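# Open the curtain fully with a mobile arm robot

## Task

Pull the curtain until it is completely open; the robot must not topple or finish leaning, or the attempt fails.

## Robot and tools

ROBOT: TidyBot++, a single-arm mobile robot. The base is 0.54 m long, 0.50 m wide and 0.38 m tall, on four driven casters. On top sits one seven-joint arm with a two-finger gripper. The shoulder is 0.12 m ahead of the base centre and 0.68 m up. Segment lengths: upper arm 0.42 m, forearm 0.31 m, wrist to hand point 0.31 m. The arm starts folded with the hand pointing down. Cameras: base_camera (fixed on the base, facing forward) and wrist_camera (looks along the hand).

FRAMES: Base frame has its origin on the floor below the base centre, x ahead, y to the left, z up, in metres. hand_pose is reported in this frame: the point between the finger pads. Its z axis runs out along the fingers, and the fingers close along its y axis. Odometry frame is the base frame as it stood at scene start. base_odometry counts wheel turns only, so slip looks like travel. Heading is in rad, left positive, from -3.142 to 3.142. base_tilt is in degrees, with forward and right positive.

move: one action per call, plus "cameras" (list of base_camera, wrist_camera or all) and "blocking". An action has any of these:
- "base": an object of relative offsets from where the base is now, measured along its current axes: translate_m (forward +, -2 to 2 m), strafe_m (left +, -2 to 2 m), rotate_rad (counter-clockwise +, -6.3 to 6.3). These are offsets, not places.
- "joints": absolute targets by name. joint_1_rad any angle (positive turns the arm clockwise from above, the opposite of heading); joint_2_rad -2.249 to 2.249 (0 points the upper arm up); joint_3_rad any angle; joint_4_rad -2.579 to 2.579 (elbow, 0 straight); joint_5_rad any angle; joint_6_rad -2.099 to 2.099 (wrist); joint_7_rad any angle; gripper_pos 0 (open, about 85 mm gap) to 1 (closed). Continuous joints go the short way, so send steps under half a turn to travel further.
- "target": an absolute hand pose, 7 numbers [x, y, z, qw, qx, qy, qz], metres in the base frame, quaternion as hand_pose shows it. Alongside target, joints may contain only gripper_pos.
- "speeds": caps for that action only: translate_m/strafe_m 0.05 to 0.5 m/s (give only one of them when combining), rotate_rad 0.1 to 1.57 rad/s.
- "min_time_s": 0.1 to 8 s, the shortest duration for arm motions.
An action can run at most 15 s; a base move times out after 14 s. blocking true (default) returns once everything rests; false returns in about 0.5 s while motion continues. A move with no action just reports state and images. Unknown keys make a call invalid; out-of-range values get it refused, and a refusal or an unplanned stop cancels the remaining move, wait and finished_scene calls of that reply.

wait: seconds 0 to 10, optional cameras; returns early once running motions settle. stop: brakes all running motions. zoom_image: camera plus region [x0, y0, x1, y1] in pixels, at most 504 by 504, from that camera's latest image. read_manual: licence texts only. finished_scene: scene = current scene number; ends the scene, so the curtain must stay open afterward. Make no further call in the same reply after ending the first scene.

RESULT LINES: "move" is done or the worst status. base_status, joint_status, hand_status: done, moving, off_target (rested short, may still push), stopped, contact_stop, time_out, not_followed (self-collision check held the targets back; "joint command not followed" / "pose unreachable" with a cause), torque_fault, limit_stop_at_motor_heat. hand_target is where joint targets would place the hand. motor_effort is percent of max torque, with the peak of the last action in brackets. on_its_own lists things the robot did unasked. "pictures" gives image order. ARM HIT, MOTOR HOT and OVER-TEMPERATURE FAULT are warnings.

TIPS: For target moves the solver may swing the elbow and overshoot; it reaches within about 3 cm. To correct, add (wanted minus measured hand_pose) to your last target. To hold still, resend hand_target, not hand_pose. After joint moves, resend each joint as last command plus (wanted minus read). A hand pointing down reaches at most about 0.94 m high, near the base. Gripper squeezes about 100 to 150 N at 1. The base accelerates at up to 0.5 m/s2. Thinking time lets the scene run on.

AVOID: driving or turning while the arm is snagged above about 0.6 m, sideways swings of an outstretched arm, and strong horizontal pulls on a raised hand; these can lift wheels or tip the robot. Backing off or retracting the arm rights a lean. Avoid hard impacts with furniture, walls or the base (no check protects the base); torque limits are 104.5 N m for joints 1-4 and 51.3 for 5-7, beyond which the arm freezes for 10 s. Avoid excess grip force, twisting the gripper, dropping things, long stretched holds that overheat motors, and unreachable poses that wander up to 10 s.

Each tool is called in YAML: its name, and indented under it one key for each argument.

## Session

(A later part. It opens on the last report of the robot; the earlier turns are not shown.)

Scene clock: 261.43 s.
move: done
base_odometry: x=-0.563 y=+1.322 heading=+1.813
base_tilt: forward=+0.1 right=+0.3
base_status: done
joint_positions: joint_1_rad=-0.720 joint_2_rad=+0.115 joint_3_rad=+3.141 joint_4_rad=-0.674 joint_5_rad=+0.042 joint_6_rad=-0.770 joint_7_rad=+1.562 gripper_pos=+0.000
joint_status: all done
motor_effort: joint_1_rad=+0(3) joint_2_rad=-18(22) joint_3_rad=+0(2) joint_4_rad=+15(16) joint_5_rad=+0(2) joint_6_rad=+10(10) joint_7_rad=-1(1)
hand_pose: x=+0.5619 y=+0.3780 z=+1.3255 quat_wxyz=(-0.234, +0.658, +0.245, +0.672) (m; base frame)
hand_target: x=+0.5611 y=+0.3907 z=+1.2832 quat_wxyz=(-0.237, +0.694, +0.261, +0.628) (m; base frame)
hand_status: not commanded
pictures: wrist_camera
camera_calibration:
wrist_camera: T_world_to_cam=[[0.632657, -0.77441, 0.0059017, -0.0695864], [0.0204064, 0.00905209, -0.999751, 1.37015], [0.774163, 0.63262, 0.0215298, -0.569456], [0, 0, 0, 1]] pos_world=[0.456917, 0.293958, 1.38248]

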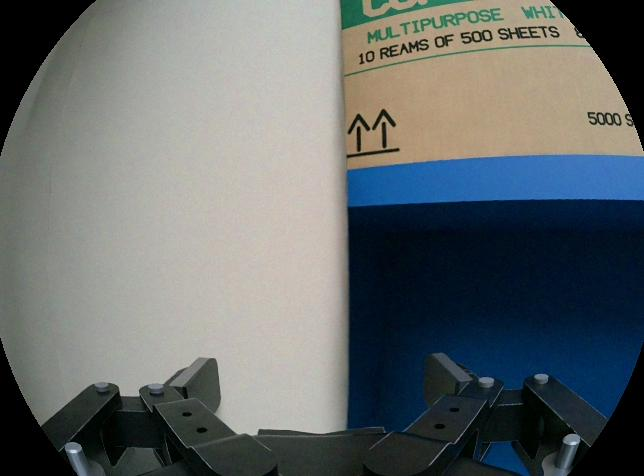

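move:
  base: {"translate_m": 0.088, "strafe_m": 0.069}
  speeds: {"translate_m": 0.15}
  cameras: ["wrist_camera"]

move:
  joints: {"gripper_pos": 1.0}
  cameras: ["wrist_camera"]

Scene clock: 269.53 s.
move: done
base_odometry: x=-0.651 y=+1.391 heading=+1.814
base_tilt: forward=+0.1 right=+0.3
base_status: done
joint_positions: joint_1_rad=-0.720 joint_2_rad=+0.116 joint_3_rad=+3.141 joint_4_rad=-0.674 joint_5_rad=+0.042 joint_6_rad=-0.770 joint_7_rad=+1.562 gripper_pos=+0.000
joint_status: not commanded
motor_effort: joint_1_rad=+0(1) joint_2_rad=-19(24) joint_3_rad=-1(1) joint_4_rad=+15(17) joint_5_rad=-1(1) joint_6_rad=+9(10) joint_7_rad=-1(1)
hand_pose: x=+0.5626 y=+0.3786 z=+1.3245 quat_wxyz=(-0.233, +0.659, +0.245, +0.672) (m; base frame)
hand_target: x=+0.5611 y=+0.3907 z=+1.2832 quat_wxyz=(-0.237, +0.694, +0.261, +0.628) (m; base frame)
hand_status: not commanded
pictures: wrist_camera
camera_calibration:
wrist_camera: T_world_to_cam=[[0.632666, -0.774402, 0.00588196, -0.0696024], [0.0188455, 0.00780234, -0.999792, 1.37047], [0.774195, 0.632645, 0.0195303, -0.567703], [0, 0, 0, 1]] pos_world=[0.457721, 0.294562, 1.38168]

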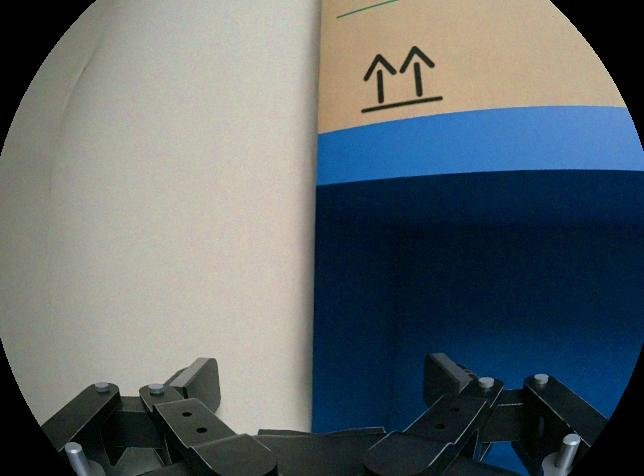

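Scene clock: 270.63 s.
move: done
base_odometry: x=-0.651 y=+1.391 heading=+1.814
base_tilt: forward=+0.1 right=+0.3
base_status: not commanded
joint_positions: joint_1_rad=-0.720 joint_2_rad=+0.116 joint_3_rad=+3.141 joint_4_rad=-0.674 joint_5_rad=+0.042 joint_6_rad=-0.770 joint_7_rad=+1.562 gripper_pos=+0.999
joint_status: all done
motor_effort: joint_1_rad=+0(1) joint_2_rad=-19(20) joint_3_rad=+0(1) joint_4_rad=+15(16) joint_5_rad=+0(1) joint_6_rad=+9(10) joint_7_rad=-1(1)
hand_pose: x=+0.5626 y=+0.3786 z=+1.3245 quat_wxyz=(-0.233, +0.659, +0.245, +0.672) (m; base frame)
hand_target: x=+0.5611 y=+0.3907 z=+1.2832 quat_wxyz=(-0.237, +0.694, +0.261, +0.628) (m; base frame)
hand_status: not commanded
pictures: wrist_camera
camera_calibration:
wrist_camera: T_world_to_cam=[[0.632666, -0.774402, 0.00588196, -0.0696024], [0.0188455, 0.00780234, -0.999792, 1.37047], [0.774195, 0.632645, 0.0195303, -0.567703], [0, 0, 0, 1]] pos_world=[0.457721, 0.294562, 1.38168]

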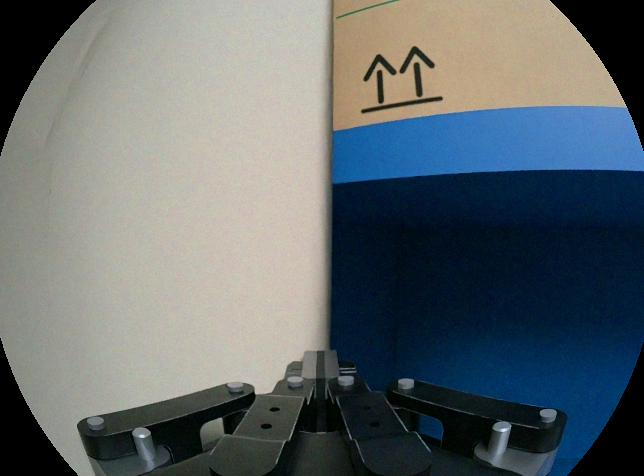

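move:
  joints: {"gripper_pos": 0.3}

move:
  base: {"translate_m": 0.056, "strafe_m": 0.044}
  speeds: {"translate_m": 0.15}
  cameras: ["wrist_camera"]

move:
  joints: {"gripper_pos": 1.0}
  cameras: ["wrist_camera"]

Scene clock: 288.70 s.
move: done
base_odometry: x=-0.651 y=+1.391 heading=+1.814
base_tilt: forward=+0.0 right=+0.3
base_status: not commanded
joint_positions: joint_1_rad=-0.720 joint_2_rad=+0.116 joint_3_rad=+3.141 joint_4_rad=-0.674 joint_5_rad=+0.042 joint_6_rad=-0.770 joint_7_rad=+1.562 gripper_pos=+0.300
joint_status: all done
motor_effort: joint_1_rad=+0(0) joint_2_rad=-19(20) joint_3_rad=+0(1) joint_4_rad=+15(16) joint_5_rad=+0(1) joint_6_rad=+9(10) joint_7_rad=-1(1)
hand_pose: x=+0.5626 y=+0.3786 z=+1.3245 quat_wxyz=(-0.233, +0.659, +0.245, +0.672) (m; base frame)
hand_target: x=+0.5611 y=+0.3907 z=+1.2832 quat_wxyz=(-0.237, +0.694, +0.261, +0.628) (m; base frame)
hand_status: not commanded
pictures: none

Scene clock: 289.70 s.
move: done
base_odometry: x=-0.708 y=+1.435 heading=+1.814
base_tilt: forward=+0.1 right=+0.3
base_status: done
joint_positions: joint_1_rad=-0.720 joint_2_rad=+0.116 joint_3_rad=+3.141 joint_4_rad=-0.674 joint_5_rad=+0.042 joint_6_rad=-0.770 joint_7_rad=+1.562 gripper_pos=+0.300
joint_status: not commanded
motor_effort: joint_1_rad=+0(1) joint_2_rad=-21(24) joint_3_rad=+0(1) joint_4_rad=+15(16) joint_5_rad=+0(1) joint_6_rad=+10(10) joint_7_rad=-1(1)
hand_pose: x=+0.5626 y=+0.3786 z=+1.3244 quat_wxyz=(-0.233, +0.659, +0.245, +0.672) (m; base frame)
hand_target: x=+0.5611 y=+0.3907 z=+1.2832 quat_wxyz=(-0.237, +0.694, +0.261, +0.628) (m; base frame)
hand_status: not commanded
pictures: wrist_camera
camera_calibration:
wrist_camera: T_world_to_cam=[[0.632667, -0.774401, 0.00597358, -0.0697291], [0.0187485, 0.00760486, -0.999795, 1.37057], [0.774197, 0.632649, 0.0193302, -0.567429], [0, 0, 0, 1]] pos_world=[0.457721, 0.294562, 1.38168]

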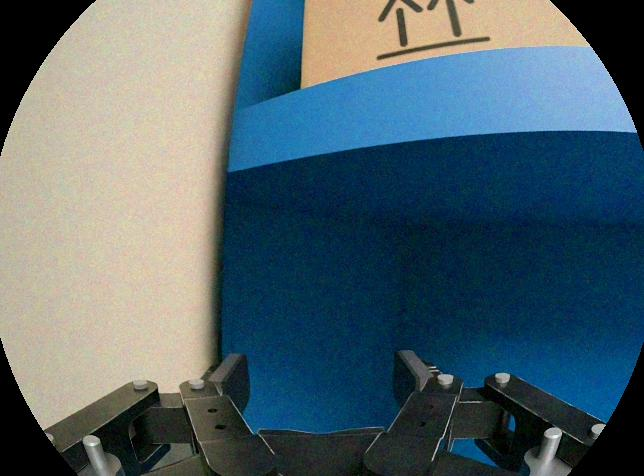

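Scene clock: 290.63 s.
move: done
base_odometry: x=-0.708 y=+1.435 heading=+1.814
base_tilt: forward=+0.1 right=+0.3
base_status: not commanded
joint_positions: joint_1_rad=-0.720 joint_2_rad=+0.116 joint_3_rad=+3.141 joint_4_rad=-0.674 joint_5_rad=+0.042 joint_6_rad=-0.770 joint_7_rad=+1.562 gripper_pos=+0.999
joint_status: all done
motor_effort: joint_1_rad=+0(0) joint_2_rad=-20(20) joint_3_rad=+0(1) joint_4_rad=+15(16) joint_5_rad=+0(1) joint_6_rad=+9(10) joint_7_rad=-1(1)
hand_pose: x=+0.5626 y=+0.3786 z=+1.3244 quat_wxyz=(-0.233, +0.659, +0.245, +0.672) (m; base frame)
hand_target: x=+0.5611 y=+0.3907 z=+1.2832 quat_wxyz=(-0.237, +0.694, +0.261, +0.628) (m; base frame)
hand_status: not commanded
pictures: wrist_camera
camera_calibration:
wrist_camera: T_world_to_cam=[[0.632667, -0.774401, 0.00597358, -0.0697291], [0.0187485, 0.00760486, -0.999795, 1.37057], [0.774197, 0.632649, 0.0193302, -0.567429], [0, 0, 0, 1]] pos_world=[0.457721, 0.294562, 1.38168]

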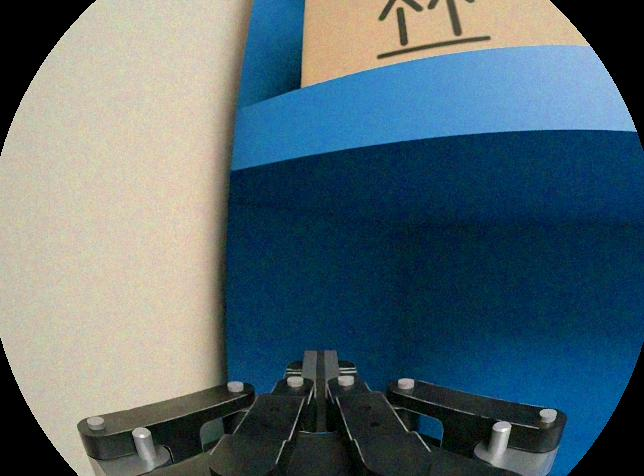

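move:
  base: {"translate_m": -0.2, "strafe_m": -0.2}

move:
  joints: {"joint_1_rad": -0.5, "joint_2_rad": 0.12, "joint_3_rad": 3.14, "joint_4_rad": -0.7, "joint_5_rad": -0.975, "joint_6_rad": -1.1, "joint_7_rad": 2.2, "gripper_pos": 0.1}
  cameras: ["all"]

Scene clock: 310.03 s.
move: done
base_odometry: x=-0.465 y=+1.288 heading=+1.814
base_tilt: forward=+0.0 right=+0.3
base_status: done
joint_positions: joint_1_rad=-0.720 joint_2_rad=+0.114 joint_3_rad=+3.141 joint_4_rad=-0.675 joint_5_rad=+0.042 joint_6_rad=-0.771 joint_7_rad=+1.562 gripper_pos=+0.999
joint_status: not commanded
motor_effort: joint_1_rad=+1(1) joint_2_rad=-19(26) joint_3_rad=+0(1) joint_4_rad=+15(17) joint_5_rad=+0(1) joint_6_rad=+9(11) joint_7_rad=-1(1)
hand_pose: x=+0.5616 y=+0.3777 z=+1.3252 quat_wxyz=(-0.234, +0.659, +0.245, +0.672) (m; base frame)
hand_target: x=+0.5611 y=+0.3907 z=+1.2832 quat_wxyz=(-0.237, +0.694, +0.261, +0.628) (m; base frame)
hand_status: not commanded
pictures: none

Scene clock: 311.80 s.
move: done
base_odometry: x=-0.465 y=+1.288 heading=+1.814
base_tilt: forward=+0.0 right=+0.3
base_status: not commanded
joint_positions: joint_1_rad=-0.516 joint_2_rad=+0.114 joint_3_rad=+3.141 joint_4_rad=-0.675 joint_5_rad=-0.907 joint_6_rad=-1.014 joint_7_rad=+2.151 gripper_pos=+0.100
joint_status: all done
motor_effort: joint_1_rad=+0(1) joint_2_rad=-18(20) joint_3_rad=+0(1) joint_4_rad=+14(16) joint_5_rad=-4(5) joint_6_rad=+8(10) joint_7_rad=-1(2)
hand_pose: x=+0.4521 y=+0.4299 z=+1.3223 quat_wxyz=(-0.417, +0.576, +0.409, +0.572) (m; base frame)
hand_target: x=+0.4372 y=+0.4376 z=+1.2968 quat_wxyz=(-0.431, +0.576, +0.443, +0.535) (m; base frame)
hand_status: not commanded
pictures: base_camera, wrist_camera
camera_calibration:
wrist_camera: T_world_to_cam=[[0.94656, -0.321323, -0.0278628, -0.251961], [-0.0231519, 0.0184735, -0.999561, 1.38401], [0.321696, 0.94679, 0.010047, -0.432525], [0, 0, 0, 1]] pos_world=[0.40968, 0.302982, 1.38073]

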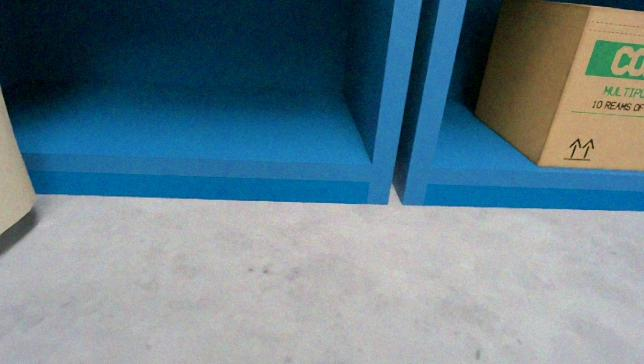

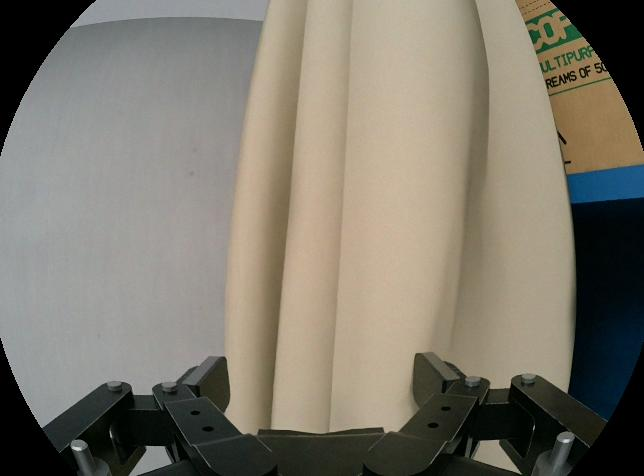

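move:
  base: {"translate_m": 0.2, "strafe_m": -0.1}
  cameras: ["wrist_camera"]

Scene clock: 328.30 s.
move: done
base_odometry: x=-0.416 y=+1.507 heading=+1.814
base_tilt: forward=+0.0 right=+0.3
base_status: done
joint_positions: joint_1_rad=-0.508 joint_2_rad=+0.114 joint_3_rad=+3.141 joint_4_rad=-0.675 joint_5_rad=-0.916 joint_6_rad=-1.019 joint_7_rad=+2.153 gripper_pos=+0.100
joint_status: not commanded
motor_effort: joint_1_rad=+0(2) joint_2_rad=-18(21) joint_3_rad=+0(2) joint_4_rad=+13(15) joint_5_rad=-5(6) joint_6_rad=+8(9) joint_7_rad=-1(1)
hand_pose: x=+0.4533 y=+0.4281 z=+1.3220 quat_wxyz=(-0.418, +0.576, +0.409, +0.571) (m; base frame)
hand_target: x=+0.4372 y=+0.4376 z=+1.2968 quat_wxyz=(-0.431, +0.576, +0.443, +0.535) (m; base frame)
hand_status: not commanded
pictures: wrist_camera
camera_calibration:
wrist_camera: T_world_to_cam=[[0.946617, -0.320846, -0.0312192, -0.249443], [-0.0264995, 0.0190673, -0.999467, 1.38505], [0.32127, 0.94694, 0.0095472, -0.430356], [0, 0, 0, 1]] pos_world=[0.41109, 0.301079, 1.38063]

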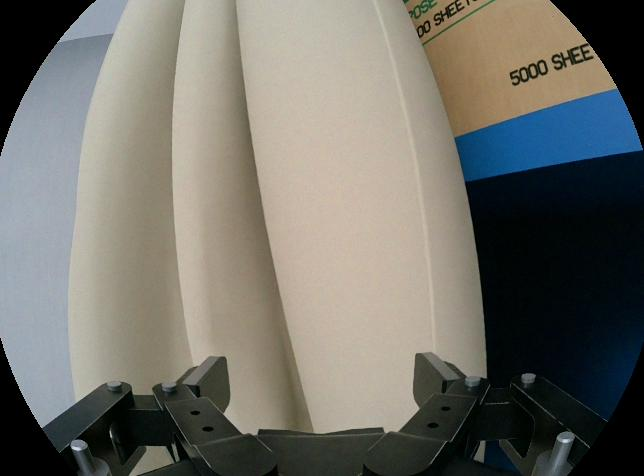

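move:
  base: {"translate_m": 0.03, "strafe_m": 0.13}
  speeds: {"strafe_m": 0.2}
  cameras: ["wrist_camera"]

Scene clock: 344.30 s.
move: done
base_odometry: x=-0.550 y=+1.505 heading=+1.813
base_tilt: forward=+0.1 right=+0.3
base_status: done
joint_positions: joint_1_rad=-0.507 joint_2_rad=+0.114 joint_3_rad=+3.141 joint_4_rad=-0.675 joint_5_rad=-0.916 joint_6_rad=-1.020 joint_7_rad=+2.153 gripper_pos=+0.100
joint_status: not commanded
motor_effort: joint_1_rad=+1(1) joint_2_rad=-18(21) joint_3_rad=+0(1) joint_4_rad=+13(15) joint_5_rad=-5(6) joint_6_rad=+8(9) joint_7_rad=-1(1)
hand_pose: x=+0.4533 y=+0.4280 z=+1.3219 quat_wxyz=(-0.418, +0.576, +0.409, +0.571) (m; base frame)
hand_target: x=+0.4372 y=+0.4376 z=+1.2968 quat_wxyz=(-0.431, +0.576, +0.443, +0.535) (m; base frame)
hand_status: not commanded
pictures: wrist_camera
camera_calibration:
wrist_camera: T_world_to_cam=[[0.946655, -0.320737, -0.0311863, -0.249571], [-0.0265989, 0.0186751, -0.999472, 1.38512], [0.32115, 0.946984, 0.00914764, -0.429674], [0, 0, 0, 1]] pos_world=[0.41109, 0.30098, 1.38053]

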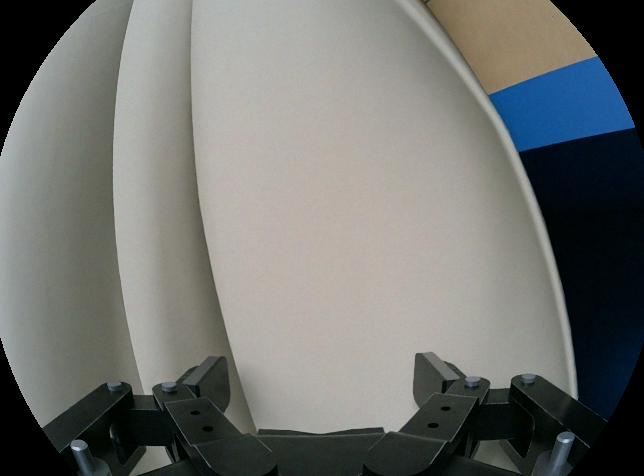

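move:
  base: {"translate_m": -0.01, "strafe_m": -0.1}
  joints: {"gripper_pos": 0.5}

move:
  base: {"translate_m": 0.08, "strafe_m": -0.02}
  speeds: {"translate_m": 0.1}
  cameras: ["all"]

Scene clock: 360.40 s.
move: done
base_odometry: x=-0.450 y=+1.519 heading=+1.814
base_tilt: forward=+0.1 right=+0.3
base_status: done
joint_positions: joint_1_rad=-0.506 joint_2_rad=+0.114 joint_3_rad=+3.141 joint_4_rad=-0.675 joint_5_rad=-0.917 joint_6_rad=-1.021 joint_7_rad=+2.153 gripper_pos=+0.500
joint_status: all done
motor_effort: joint_1_rad=+1(2) joint_2_rad=-18(22) joint_3_rad=+0(1) joint_4_rad=+14(15) joint_5_rad=-5(5) joint_6_rad=+8(9) joint_7_rad=-1(1)
hand_pose: x=+0.4537 y=+0.4277 z=+1.3217 quat_wxyz=(-0.418, +0.577, +0.409, +0.570) (m; base frame)
hand_target: x=+0.4372 y=+0.4376 z=+1.2968 quat_wxyz=(-0.431, +0.576, +0.443, +0.535) (m; base frame)
hand_status: not commanded
pictures: none

Scene clock: 361.80 s.
move: done
base_odometry: x=-0.450 y=+1.602 heading=+1.813
base_tilt: forward=+0.1 right=+0.3
base_status: done
joint_positions: joint_1_rad=-0.506 joint_2_rad=+0.114 joint_3_rad=+3.141 joint_4_rad=-0.675 joint_5_rad=-0.918 joint_6_rad=-1.021 joint_7_rad=+2.153 gripper_pos=+0.500
joint_status: not commanded
motor_effort: joint_1_rad=+0(2) joint_2_rad=-17(20) joint_3_rad=+0(2) joint_4_rad=+14(15) joint_5_rad=-5(6) joint_6_rad=+8(9) joint_7_rad=-1(1)
hand_pose: x=+0.4533 y=+0.4277 z=+1.3217 quat_wxyz=(-0.419, +0.577, +0.409, +0.570) (m; base frame)
hand_target: x=+0.4372 y=+0.4376 z=+1.2968 quat_wxyz=(-0.431, +0.576, +0.443, +0.535) (m; base frame)
hand_status: not commanded
pictures: base_camera, wrist_camera
camera_calibration:
wrist_camera: T_world_to_cam=[[0.946907, -0.319849, -0.0326121, -0.248364], [-0.0281269, 0.0186335, -0.999431, 1.38552], [0.320275, 0.947285, 0.00864784, -0.428525], [0, 0, 0, 1]] pos_world=[0.411394, 0.300679, 1.38033]

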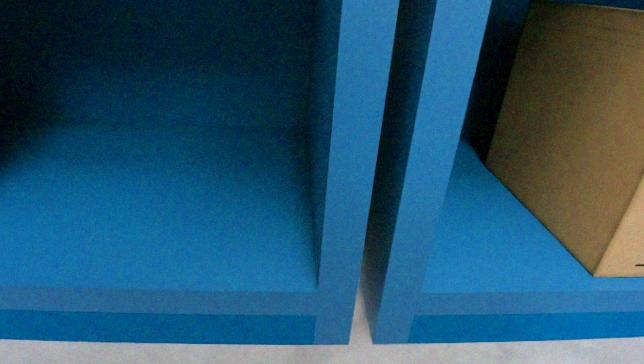

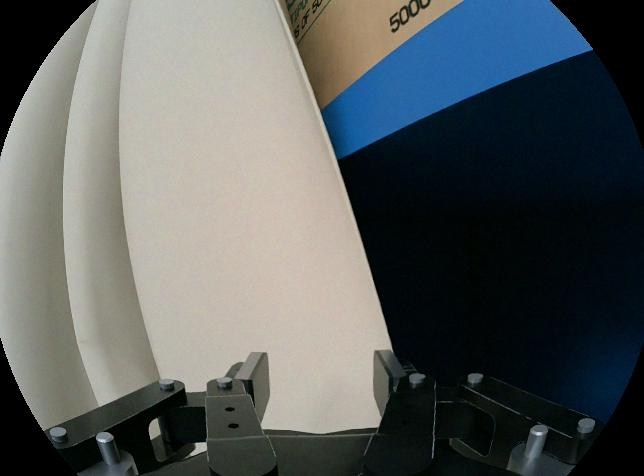

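move:
  base: {"translate_m": 0.012, "strafe_m": 0.075}
  speeds: {"strafe_m": 0.1}
  cameras: ["wrist_camera"]

move:
  joints: {"gripper_pos": 1.0}
  cameras: ["wrist_camera"]

Scene clock: 378.87 s.
move: done
base_odometry: x=-0.526 y=+1.596 heading=+1.813
base_tilt: forward=+0.1 right=+0.3
base_status: done
joint_positions: joint_1_rad=-0.505 joint_2_rad=+0.114 joint_3_rad=+3.141 joint_4_rad=-0.675 joint_5_rad=-0.918 joint_6_rad=-1.021 joint_7_rad=+2.153 gripper_pos=+0.500
joint_status: not commanded
motor_effort: joint_1_rad=+0(2) joint_2_rad=-17(20) joint_3_rad=+0(1) joint_4_rad=+14(14) joint_5_rad=-5(5) joint_6_rad=+7(9) joint_7_rad=-1(1)
hand_pose: x=+0.4534 y=+0.4276 z=+1.3217 quat_wxyz=(-0.419, +0.577, +0.409, +0.570) (m; base frame)
hand_target: x=+0.4372 y=+0.4376 z=+1.2968 quat_wxyz=(-0.431, +0.576, +0.443, +0.535) (m; base frame)
hand_status: not commanded
pictures: wrist_camera
camera_calibration:
wrist_camera: T_world_to_cam=[[0.946837, -0.320062, -0.0325464, -0.248457], [-0.0280927, 0.0185238, -0.999434, 1.38554], [0.320484, 0.947215, 0.00854762, -0.428484], [0, 0, 0, 1]] pos_world=[0.411494, 0.30068, 1.38033]

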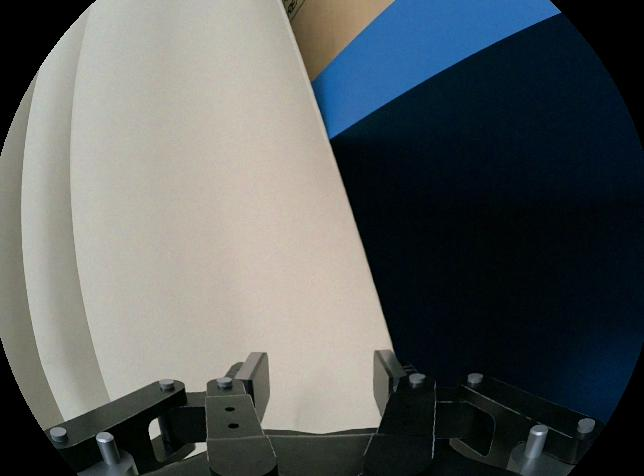

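Scene clock: 379.70 s.
move: done
base_odometry: x=-0.526 y=+1.596 heading=+1.813
base_tilt: forward=+0.0 right=+0.2
base_status: not commanded
joint_positions: joint_1_rad=-0.505 joint_2_rad=+0.114 joint_3_rad=+3.141 joint_4_rad=-0.675 joint_5_rad=-0.918 joint_6_rad=-1.021 joint_7_rad=+2.153 gripper_pos=+0.999
joint_status: all done
motor_effort: joint_1_rad=+1(1) joint_2_rad=-18(19) joint_3_rad=+0(1) joint_4_rad=+14(14) joint_5_rad=-5(6) joint_6_rad=+8(8) joint_7_rad=-1(1)
hand_pose: x=+0.4534 y=+0.4276 z=+1.3217 quat_wxyz=(-0.419, +0.577, +0.409, +0.570) (m; base frame)
hand_target: x=+0.4372 y=+0.4376 z=+1.2968 quat_wxyz=(-0.431, +0.576, +0.443, +0.535) (m; base frame)
hand_status: not commanded
pictures: wrist_camera
camera_calibration:
wrist_camera: T_world_to_cam=[[0.946837, -0.320062, -0.0325464, -0.248457], [-0.0280927, 0.0185238, -0.999434, 1.38554], [0.320484, 0.947215, 0.00854762, -0.428484], [0, 0, 0, 1]] pos_world=[0.411494, 0.30068, 1.38033]

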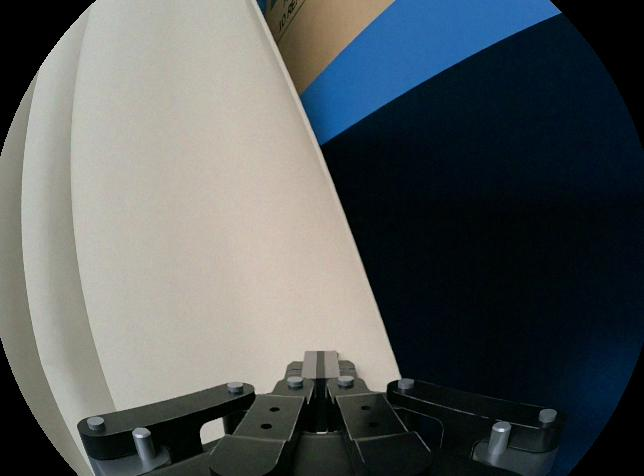

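move:
  base: {"translate_m": 0.015, "strafe_m": -0.06}
  joints: {"gripper_pos": 0.35}

move:
  base: {"translate_m": 0.035, "strafe_m": 0.02}
  speeds: {"translate_m": 0.1}
  cameras: ["wrist_camera"]

move:
  base: {"translate_m": 0.0, "strafe_m": 0.07}
  speeds: {"strafe_m": 0.1}
  cameras: ["wrist_camera"]

Scene clock: 400.10 s.
move: done
base_odometry: x=-0.471 y=+1.625 heading=+1.813
base_tilt: forward=+0.1 right=+0.3
base_status: done
joint_positions: joint_1_rad=-0.504 joint_2_rad=+0.114 joint_3_rad=+3.141 joint_4_rad=-0.675 joint_5_rad=-0.919 joint_6_rad=-1.022 joint_7_rad=+2.153 gripper_pos=+0.350
joint_status: all done
motor_effort: joint_1_rad=+0(2) joint_2_rad=-17(21) joint_3_rad=+0(2) joint_4_rad=+14(15) joint_5_rad=-5(6) joint_6_rad=+8(9) joint_7_rad=-1(1)
hand_pose: x=+0.4538 y=+0.4271 z=+1.3217 quat_wxyz=(-0.419, +0.577, +0.408, +0.570) (m; base frame)
hand_target: x=+0.4372 y=+0.4376 z=+1.2968 quat_wxyz=(-0.431, +0.576, +0.443, +0.535) (m; base frame)
hand_status: not commanded
pictures: none

Scene clock: 401.03 s.
move: done
base_odometry: x=-0.499 y=+1.654 heading=+1.813
base_tilt: forward=+0.1 right=+0.3
base_status: done
joint_positions: joint_1_rad=-0.504 joint_2_rad=+0.114 joint_3_rad=+3.141 joint_4_rad=-0.675 joint_5_rad=-0.921 joint_6_rad=-1.023 joint_7_rad=+2.153 gripper_pos=+0.350
joint_status: not commanded
motor_effort: joint_1_rad=+1(2) joint_2_rad=-17(23) joint_3_rad=+0(1) joint_4_rad=+14(15) joint_5_rad=-4(6) joint_6_rad=+9(9) joint_7_rad=-1(1)
hand_pose: x=+0.4536 y=+0.4273 z=+1.3216 quat_wxyz=(-0.419, +0.577, +0.409, +0.570) (m; base frame)
hand_target: x=+0.4372 y=+0.4376 z=+1.2968 quat_wxyz=(-0.431, +0.576, +0.443, +0.535) (m; base frame)
hand_status: not commanded
pictures: wrist_camera
camera_calibration:
wrist_camera: T_world_to_cam=[[0.946926, -0.319669, -0.0338165, -0.247274], [-0.0293034, 0.018919, -0.999392, 1.38588], [0.320114, 0.947341, 0.0085475, -0.428086], [0, 0, 0, 1]] pos_world=[0.411797, 0.300278, 1.38034]

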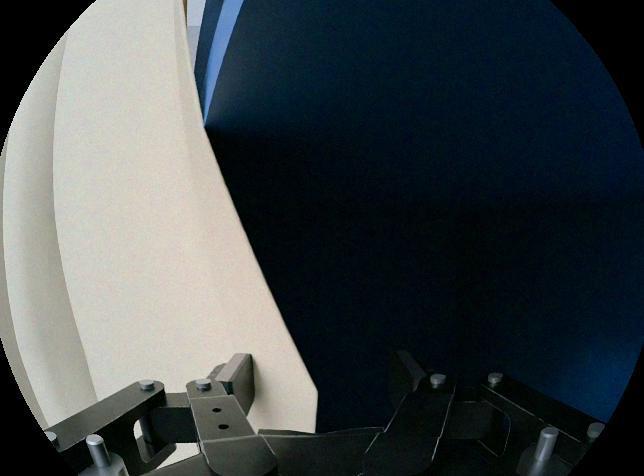

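Scene clock: 402.27 s.
move: done
base_odometry: x=-0.567 y=+1.638 heading=+1.813
base_tilt: forward=+0.0 right=+0.3
base_status: done
joint_positions: joint_1_rad=-0.503 joint_2_rad=+0.114 joint_3_rad=+3.141 joint_4_rad=-0.675 joint_5_rad=-0.921 joint_6_rad=-1.023 joint_7_rad=+2.153 gripper_pos=+0.350
joint_status: not commanded
motor_effort: joint_1_rad=+1(2) joint_2_rad=-16(19) joint_3_rad=+0(1) joint_4_rad=+13(15) joint_5_rad=-4(5) joint_6_rad=+8(9) joint_7_rad=-1(1)
hand_pose: x=+0.4537 y=+0.4272 z=+1.3216 quat_wxyz=(-0.419, +0.577, +0.409, +0.570) (m; base frame)
hand_target: x=+0.4372 y=+0.4376 z=+1.2968 quat_wxyz=(-0.431, +0.576, +0.443, +0.535) (m; base frame)
hand_status: not commanded
pictures: wrist_camera
camera_calibration:
wrist_camera: T_world_to_cam=[[0.946921, -0.319678, -0.0338472, -0.247262], [-0.0294283, 0.0186448, -0.999393, 1.38592], [0.320115, 0.947343, 0.00824752, -0.427578], [0, 0, 0, 1]] pos_world=[0.411797, 0.300179, 1.38024]

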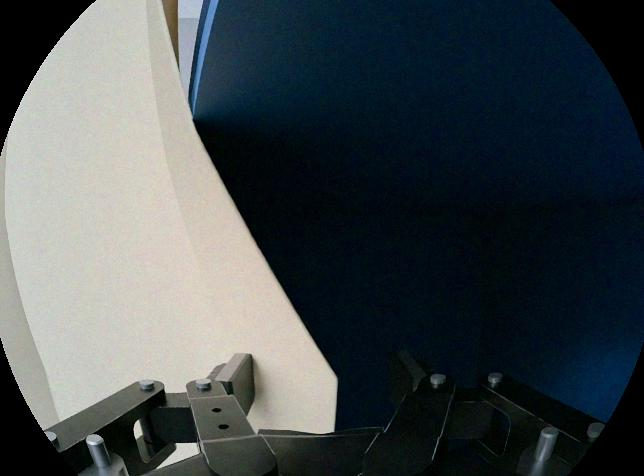

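move:
  joints: {"gripper_pos": 1.0}
  cameras: ["wrist_camera"]

Scene clock: 421.03 s.
move: done
base_odometry: x=-0.567 y=+1.638 heading=+1.813
base_tilt: forward=+0.0 right=+0.3
base_status: not commanded
joint_positions: joint_1_rad=-0.503 joint_2_rad=+0.114 joint_3_rad=+3.139 joint_4_rad=-0.675 joint_5_rad=-0.936 joint_6_rad=-1.033 joint_7_rad=+2.158 gripper_pos=+0.990
joint_status: all done
motor_effort: joint_1_rad=+3(3) joint_2_rad=-13(17) joint_3_rad=+2(3) joint_4_rad=+12(14) joint_5_rad=-2(5) joint_6_rad=+10(11) joint_7_rad=-1(2)
hand_pose: x=+0.4477 y=+0.4295 z=+1.3213 quat_wxyz=(-0.425, +0.574, +0.413, +0.565) (m; base frame)
hand_target: x=+0.4372 y=+0.4376 z=+1.2968 quat_wxyz=(-0.431, +0.576, +0.443, +0.535) (m; base frame)
hand_status: not commanded
pictures: wrist_camera
camera_calibration:
wrist_camera: T_world_to_cam=[[0.952732, -0.30159, -0.0366689, -0.247592], [-0.0327692, 0.0179812, -0.999301, 1.38714], [0.302038, 0.953268, 0.00724838, -0.420939], [0, 0, 0, 1]] pos_world=[0.408484, 0.301654, 1.38014]

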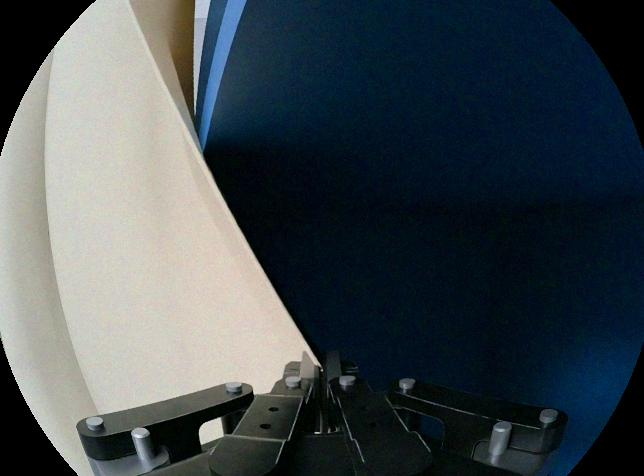

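Gripped. Come out, then left.

move:
  base: {"translate_m": -0.15, "strafe_m": 0.05}
  speeds: {"translate_m": 0.15}

move:
  base: {"strafe_m": 0.35}
  speeds: {"strafe_m": 0.2}
  cameras: ["wrist_camera"]

Scene clock: 428.90 s.
move: done
base_odometry: x=-0.580 y=+1.480 heading=+1.813
base_tilt: forward=+0.0 right=+0.3
base_status: done
joint_positions: joint_1_rad=-0.503 joint_2_rad=+0.114 joint_3_rad=+3.139 joint_4_rad=-0.675 joint_5_rad=-0.936 joint_6_rad=-1.033 joint_7_rad=+2.158 gripper_pos=+0.992
joint_status: not commanded
motor_effort: joint_1_rad=-1(3) joint_2_rad=-18(21) joint_3_rad=-2(2) joint_4_rad=+14(15) joint_5_rad=-6(6) joint_6_rad=+8(10) joint_7_rad=-1(1)
hand_pose: x=+0.4478 y=+0.4294 z=+1.3213 quat_wxyz=(-0.425, +0.574, +0.413, +0.565) (m; base frame)
hand_target: x=+0.4372 y=+0.4376 z=+1.2968 quat_wxyz=(-0.431, +0.576, +0.443, +0.535) (m; base frame)
hand_status: not commanded
pictures: none

Scene clock: 431.40 s.
move: done
base_odometry: x=-0.920 y=+1.396 heading=+1.813
base_tilt: forward=+0.1 right=+0.3
base_status: done
joint_positions: joint_1_rad=-0.494 joint_2_rad=+0.081 joint_3_rad=+3.143 joint_4_rad=-0.668 joint_5_rad=-0.955 joint_6_rad=-1.033 joint_7_rad=+2.158 gripper_pos=+0.992
joint_status: not commanded
motor_effort: joint_1_rad=-4(5) joint_2_rad=-6(19) joint_3_rad=-3(4) joint_4_rad=+6(15) joint_5_rad=-1(6) joint_6_rad=-3(8) joint_7_rad=+0(1)
hand_pose: x=+0.4289 y=+0.4156 z=+1.3431 quat_wxyz=(-0.428, +0.559, +0.411, +0.579) (m; base frame)
hand_target: x=+0.4372 y=+0.4376 z=+1.2968 quat_wxyz=(-0.431, +0.576, +0.443, +0.535) (m; base frame)
hand_status: not commanded
pictures: wrist_camera
camera_calibration:
wrist_camera: T_world_to_cam=[[0.953683, -0.300261, -0.018214, -0.258785], [-0.00379949, 0.0485209, -0.998815, 1.38277], [0.300789, 0.952622, 0.0451327, -0.452285], [0, 0, 0, 1]] pos_world=[0.388096, 0.28606, 1.39683]

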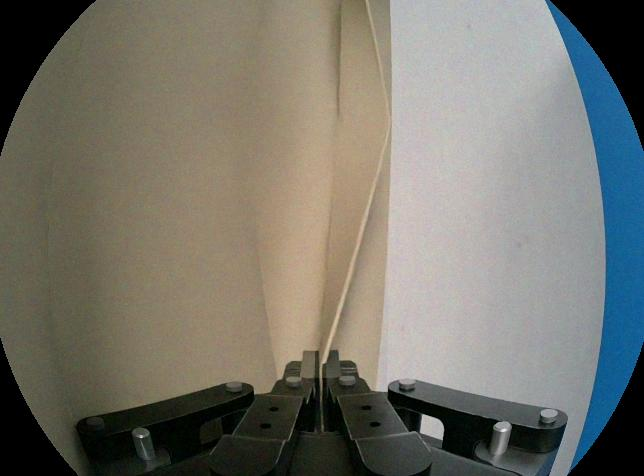

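move:
  base: {"strafe_m": 0.15}
  speeds: {"strafe_m": 0.2}

move:
  base: {"strafe_m": 0.1}
  speeds: {"strafe_m": 0.2}
  cameras: ["wrist_camera"]

Scene clock: 441.60 s.
move: done
base_odometry: x=-1.065 y=+1.360 heading=+1.813
base_tilt: forward=+0.1 right=+0.3
base_status: done
joint_positions: joint_1_rad=-0.477 joint_2_rad=+0.038 joint_3_rad=+3.162 joint_4_rad=-0.637 joint_5_rad=-0.964 joint_6_rad=-1.033 joint_7_rad=+2.158 gripper_pos=+0.992
joint_status: not commanded
motor_effort: joint_1_rad=-7(7) joint_2_rad=+3(6) joint_3_rad=-7(7) joint_4_rad=+0(6) joint_5_rad=+1(2) joint_6_rad=-10(12) joint_7_rad=+1(2)
hand_pose: x=+0.4080 y=+0.3888 z=+1.3769 quat_wxyz=(-0.417, +0.538, +0.405, +0.611) (m; base frame)
hand_target: x=+0.4372 y=+0.4376 z=+1.2968 quat_wxyz=(-0.431, +0.576, +0.443, +0.535) (m; base frame)
hand_status: not commanded
pictures: none

Scene clock: 442.80 s.
move: done
base_odometry: x=-1.162 y=+1.336 heading=+1.812
base_tilt: forward=+0.0 right=+0.4
base_status: done
joint_positions: joint_1_rad=-0.464 joint_2_rad=+0.009 joint_3_rad=+3.179 joint_4_rad=-0.617 joint_5_rad=-0.968 joint_6_rad=-1.011 joint_7_rad=+2.158 gripper_pos=+0.992
joint_status: not commanded
motor_effort: joint_1_rad=-10(10) joint_2_rad=+10(11) joint_3_rad=-10(10) joint_4_rad=-4(6) joint_5_rad=+2(3) joint_6_rad=-17(19) joint_7_rad=+2(2)
hand_pose: x=+0.3982 y=+0.3670 z=+1.4039 quat_wxyz=(-0.406, +0.522, +0.392, +0.640) (m; base frame)
hand_target: x=+0.4372 y=+0.4376 z=+1.2968 quat_wxyz=(-0.431, +0.576, +0.443, +0.535) (m; base frame)
hand_status: not commanded
pictures: wrist_camera
camera_calibration:
wrist_camera: T_world_to_cam=[[0.928525, -0.366203, 0.0611316, -0.320223], [0.113974, 0.124446, -0.985659, 1.35252], [0.353344, 0.922176, 0.157289, -0.566712], [0, 0, 0, 1]] pos_world=[0.343427, 0.237025, 1.44184]

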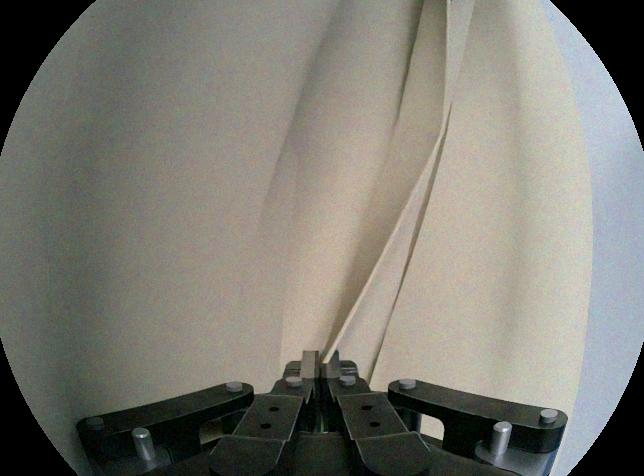

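move:
  base: {"strafe_m": 0.08}
  speeds: {"strafe_m": 0.15}

move:
  base: {"strafe_m": -0.4}
  speeds: {"strafe_m": 0.3}

move:
  joints: {"gripper_pos": 0.0}
  cameras: ["wrist_camera"]

Scene clock: 452.87 s.
move: done
base_odometry: x=-1.239 y=+1.317 heading=+1.812
base_tilt: forward=+0.0 right=+0.4
base_status: done
joint_positions: joint_1_rad=-0.450 joint_2_rad=-0.014 joint_3_rad=+3.201 joint_4_rad=-0.604 joint_5_rad=-0.968 joint_6_rad=-0.980 joint_7_rad=+2.158 gripper_pos=+0.992
joint_status: not commanded
motor_effort: joint_1_rad=-12(13) joint_2_rad=+15(16) joint_3_rad=-13(14) joint_4_rad=-7(8) joint_5_rad=+2(3) joint_6_rad=-22(24) joint_7_rad=+3(4)
hand_pose: x=+0.3961 y=+0.3451 z=+1.4267 quat_wxyz=(-0.393, +0.510, +0.373, +0.668) (m; base frame)
hand_target: x=+0.4372 y=+0.4376 z=+1.2968 quat_wxyz=(-0.431, +0.576, +0.443, +0.535) (m; base frame)
hand_status: not commanded
pictures: none

Scene clock: 455.23 s.
move: done
base_odometry: x=-0.850 y=+1.412 heading=+1.812
base_tilt: forward=+0.1 right=+0.3
base_status: done
joint_positions: joint_1_rad=-0.481 joint_2_rad=+0.087 joint_3_rad=+3.158 joint_4_rad=-0.667 joint_5_rad=-0.968 joint_6_rad=-1.021 joint_7_rad=+2.158 gripper_pos=+0.992
joint_status: not commanded
motor_effort: joint_1_rad=-1(12) joint_2_rad=-17(18) joint_3_rad=-1(13) joint_4_rad=+13(14) joint_5_rad=-5(6) joint_6_rad=+6(23) joint_7_rad=-1(3)
hand_pose: x=+0.4431 y=+0.4091 z=+1.3454 quat_wxyz=(-0.425, +0.563, +0.398, +0.586) (m; base frame)
hand_target: x=+0.4372 y=+0.4376 z=+1.2968 quat_wxyz=(-0.431, +0.576, +0.443, +0.535) (m; base frame)
hand_status: not commanded
pictures: none

Scene clock: 456.33 s.
move: done
base_odometry: x=-0.850 y=+1.412 heading=+1.812
base_tilt: forward=+0.0 right=+0.3
base_status: not commanded
joint_positions: joint_1_rad=-0.481 joint_2_rad=+0.089 joint_3_rad=+3.158 joint_4_rad=-0.667 joint_5_rad=-0.968 joint_6_rad=-1.021 joint_7_rad=+2.158 gripper_pos=+0.000
joint_status: all done
motor_effort: joint_1_rad=+0(1) joint_2_rad=-17(18) joint_3_rad=-1(2) joint_4_rad=+14(14) joint_5_rad=-5(7) joint_6_rad=+7(8) joint_7_rad=-1(1)
hand_pose: x=+0.4442 y=+0.4097 z=+1.3445 quat_wxyz=(-0.425, +0.564, +0.398, +0.585) (m; base frame)
hand_target: x=+0.4372 y=+0.4376 z=+1.2968 quat_wxyz=(-0.431, +0.576, +0.443, +0.535) (m; base frame)
hand_status: not commanded
pictures: wrist_camera
camera_calibration:
wrist_camera: T_world_to_cam=[[0.945257, -0.325049, -0.0288623, -0.246917], [-0.00918639, 0.0619051, -0.99804, 1.38043], [0.326199, 0.943669, 0.0555302, -0.472912], [0, 0, 0, 1]] pos_world=[0.400344, 0.280557, 1.39686]

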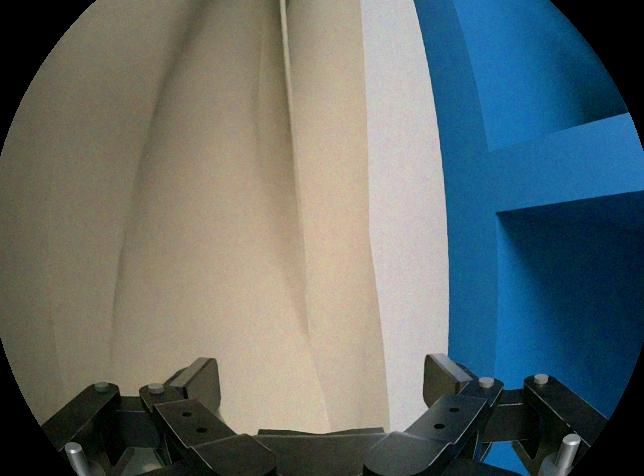

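Back away and check.

move:
  base: {"translate_m": -0.5, "strafe_m": -0.3}
  cameras: ["all"]

move:
  joints: {"joint_1_rad": 0, "joint_5_rad": 0, "joint_6_rad": -0.5, "joint_7_rad": 1.57}
  cameras: ["all"]

Scene clock: 463.37 s.
move: done
base_odometry: x=-0.439 y=+0.998 heading=+1.812
base_tilt: forward=+0.1 right=+0.3
base_status: done
joint_positions: joint_1_rad=-0.489 joint_2_rad=+0.108 joint_3_rad=+3.150 joint_4_rad=-0.677 joint_5_rad=-0.968 joint_6_rad=-1.029 joint_7_rad=+2.158 gripper_pos=+0.000
joint_status: not commanded
motor_effort: joint_1_rad=+0(3) joint_2_rad=-18(25) joint_3_rad=-1(4) joint_4_rad=+13(16) joint_5_rad=-5(8) joint_6_rad=+7(8) joint_7_rad=-1(1)
hand_pose: x=+0.4490 y=+0.4220 z=+1.3293 quat_wxyz=(-0.432, +0.571, +0.404, +0.569) (m; base frame)
hand_target: x=+0.4372 y=+0.4376 z=+1.2968 quat_wxyz=(-0.431, +0.576, +0.443, +0.535) (m; base frame)
hand_status: not commanded
pictures: base_camera, wrist_camera
camera_calibration:
wrist_camera: T_world_to_cam=[[0.951013, -0.305237, -0.0490421, -0.231958], [-0.0377895, 0.0426685, -0.998374, 1.38589], [0.306834, 0.95132, 0.0290435, -0.444668], [0, 0, 0, 1]] pos_world=[0.409406, 0.293085, 1.38517]

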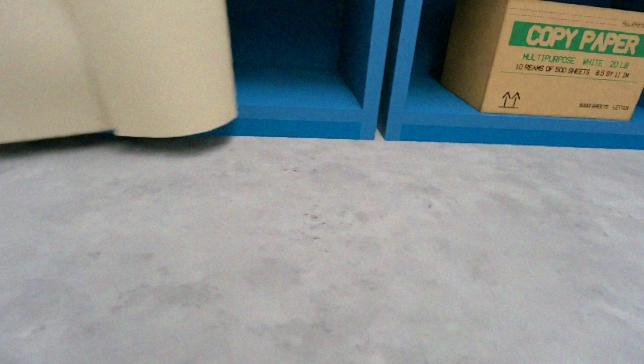

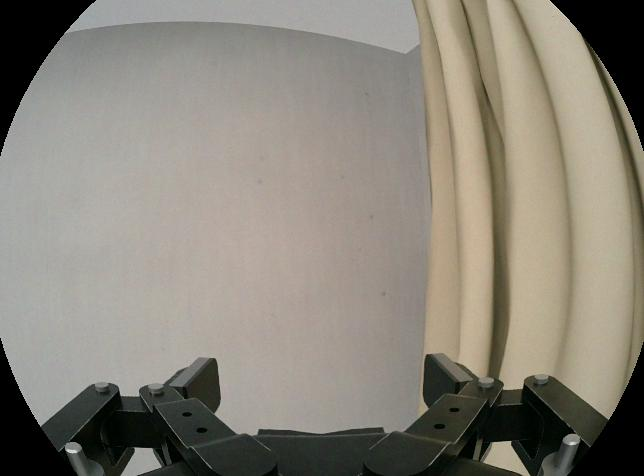

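Scene clock: 465.50 s.
move: done
base_odometry: x=-0.439 y=+0.998 heading=+1.812
base_tilt: forward=+0.0 right=+0.3
base_status: not commanded
joint_positions: joint_1_rad=-0.014 joint_2_rad=+0.108 joint_3_rad=+3.148 joint_4_rad=-0.677 joint_5_rad=-0.057 joint_6_rad=-0.604 joint_7_rad=+1.618 gripper_pos=+0.000
joint_status: all done
motor_effort: joint_1_rad=+0(2) joint_2_rad=-18(21) joint_3_rad=+0(2) joint_4_rad=+15(16) joint_5_rad=-1(6) joint_6_rad=+8(10) joint_7_rad=-1(2)
hand_pose: x=+0.6923 y=+0.0164 z=+1.3792 quat_wxyz=(-0.013, +0.639, +0.016, +0.769) (m; base frame)
hand_target: x=+0.7007 y=+0.0021 z=+1.3913 quat_wxyz=(-0.001, +0.613, +0.000, +0.790) (m; base frame)
hand_status: not commanded
pictures: base_camera, wrist_camera
camera_calibration:
wrist_camera: T_world_to_cam=[[0.0370072, -0.999277, -0.00866166, 0.00375663], [0.189535, 0.015529, -0.981751, 1.28233], [0.981176, 0.0346902, 0.189973, -0.80859], [0, 0, 0, 1]] pos_world=[0.550184, 0.0118908, 1.41257]

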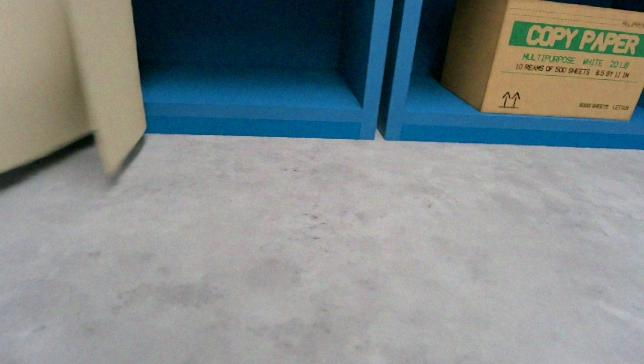

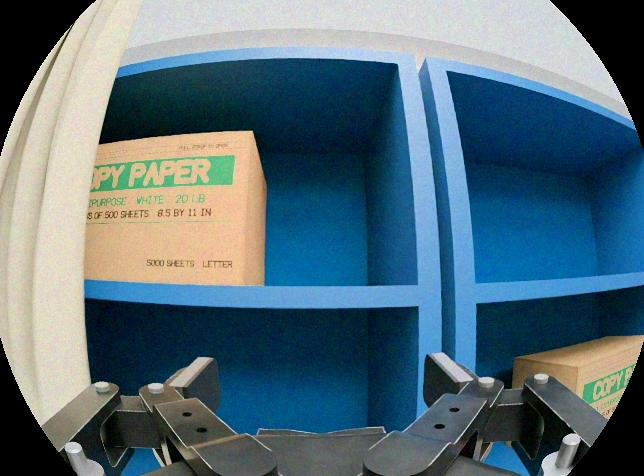

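finished_scene:
  scene: 2

The scene is finished: the task was done.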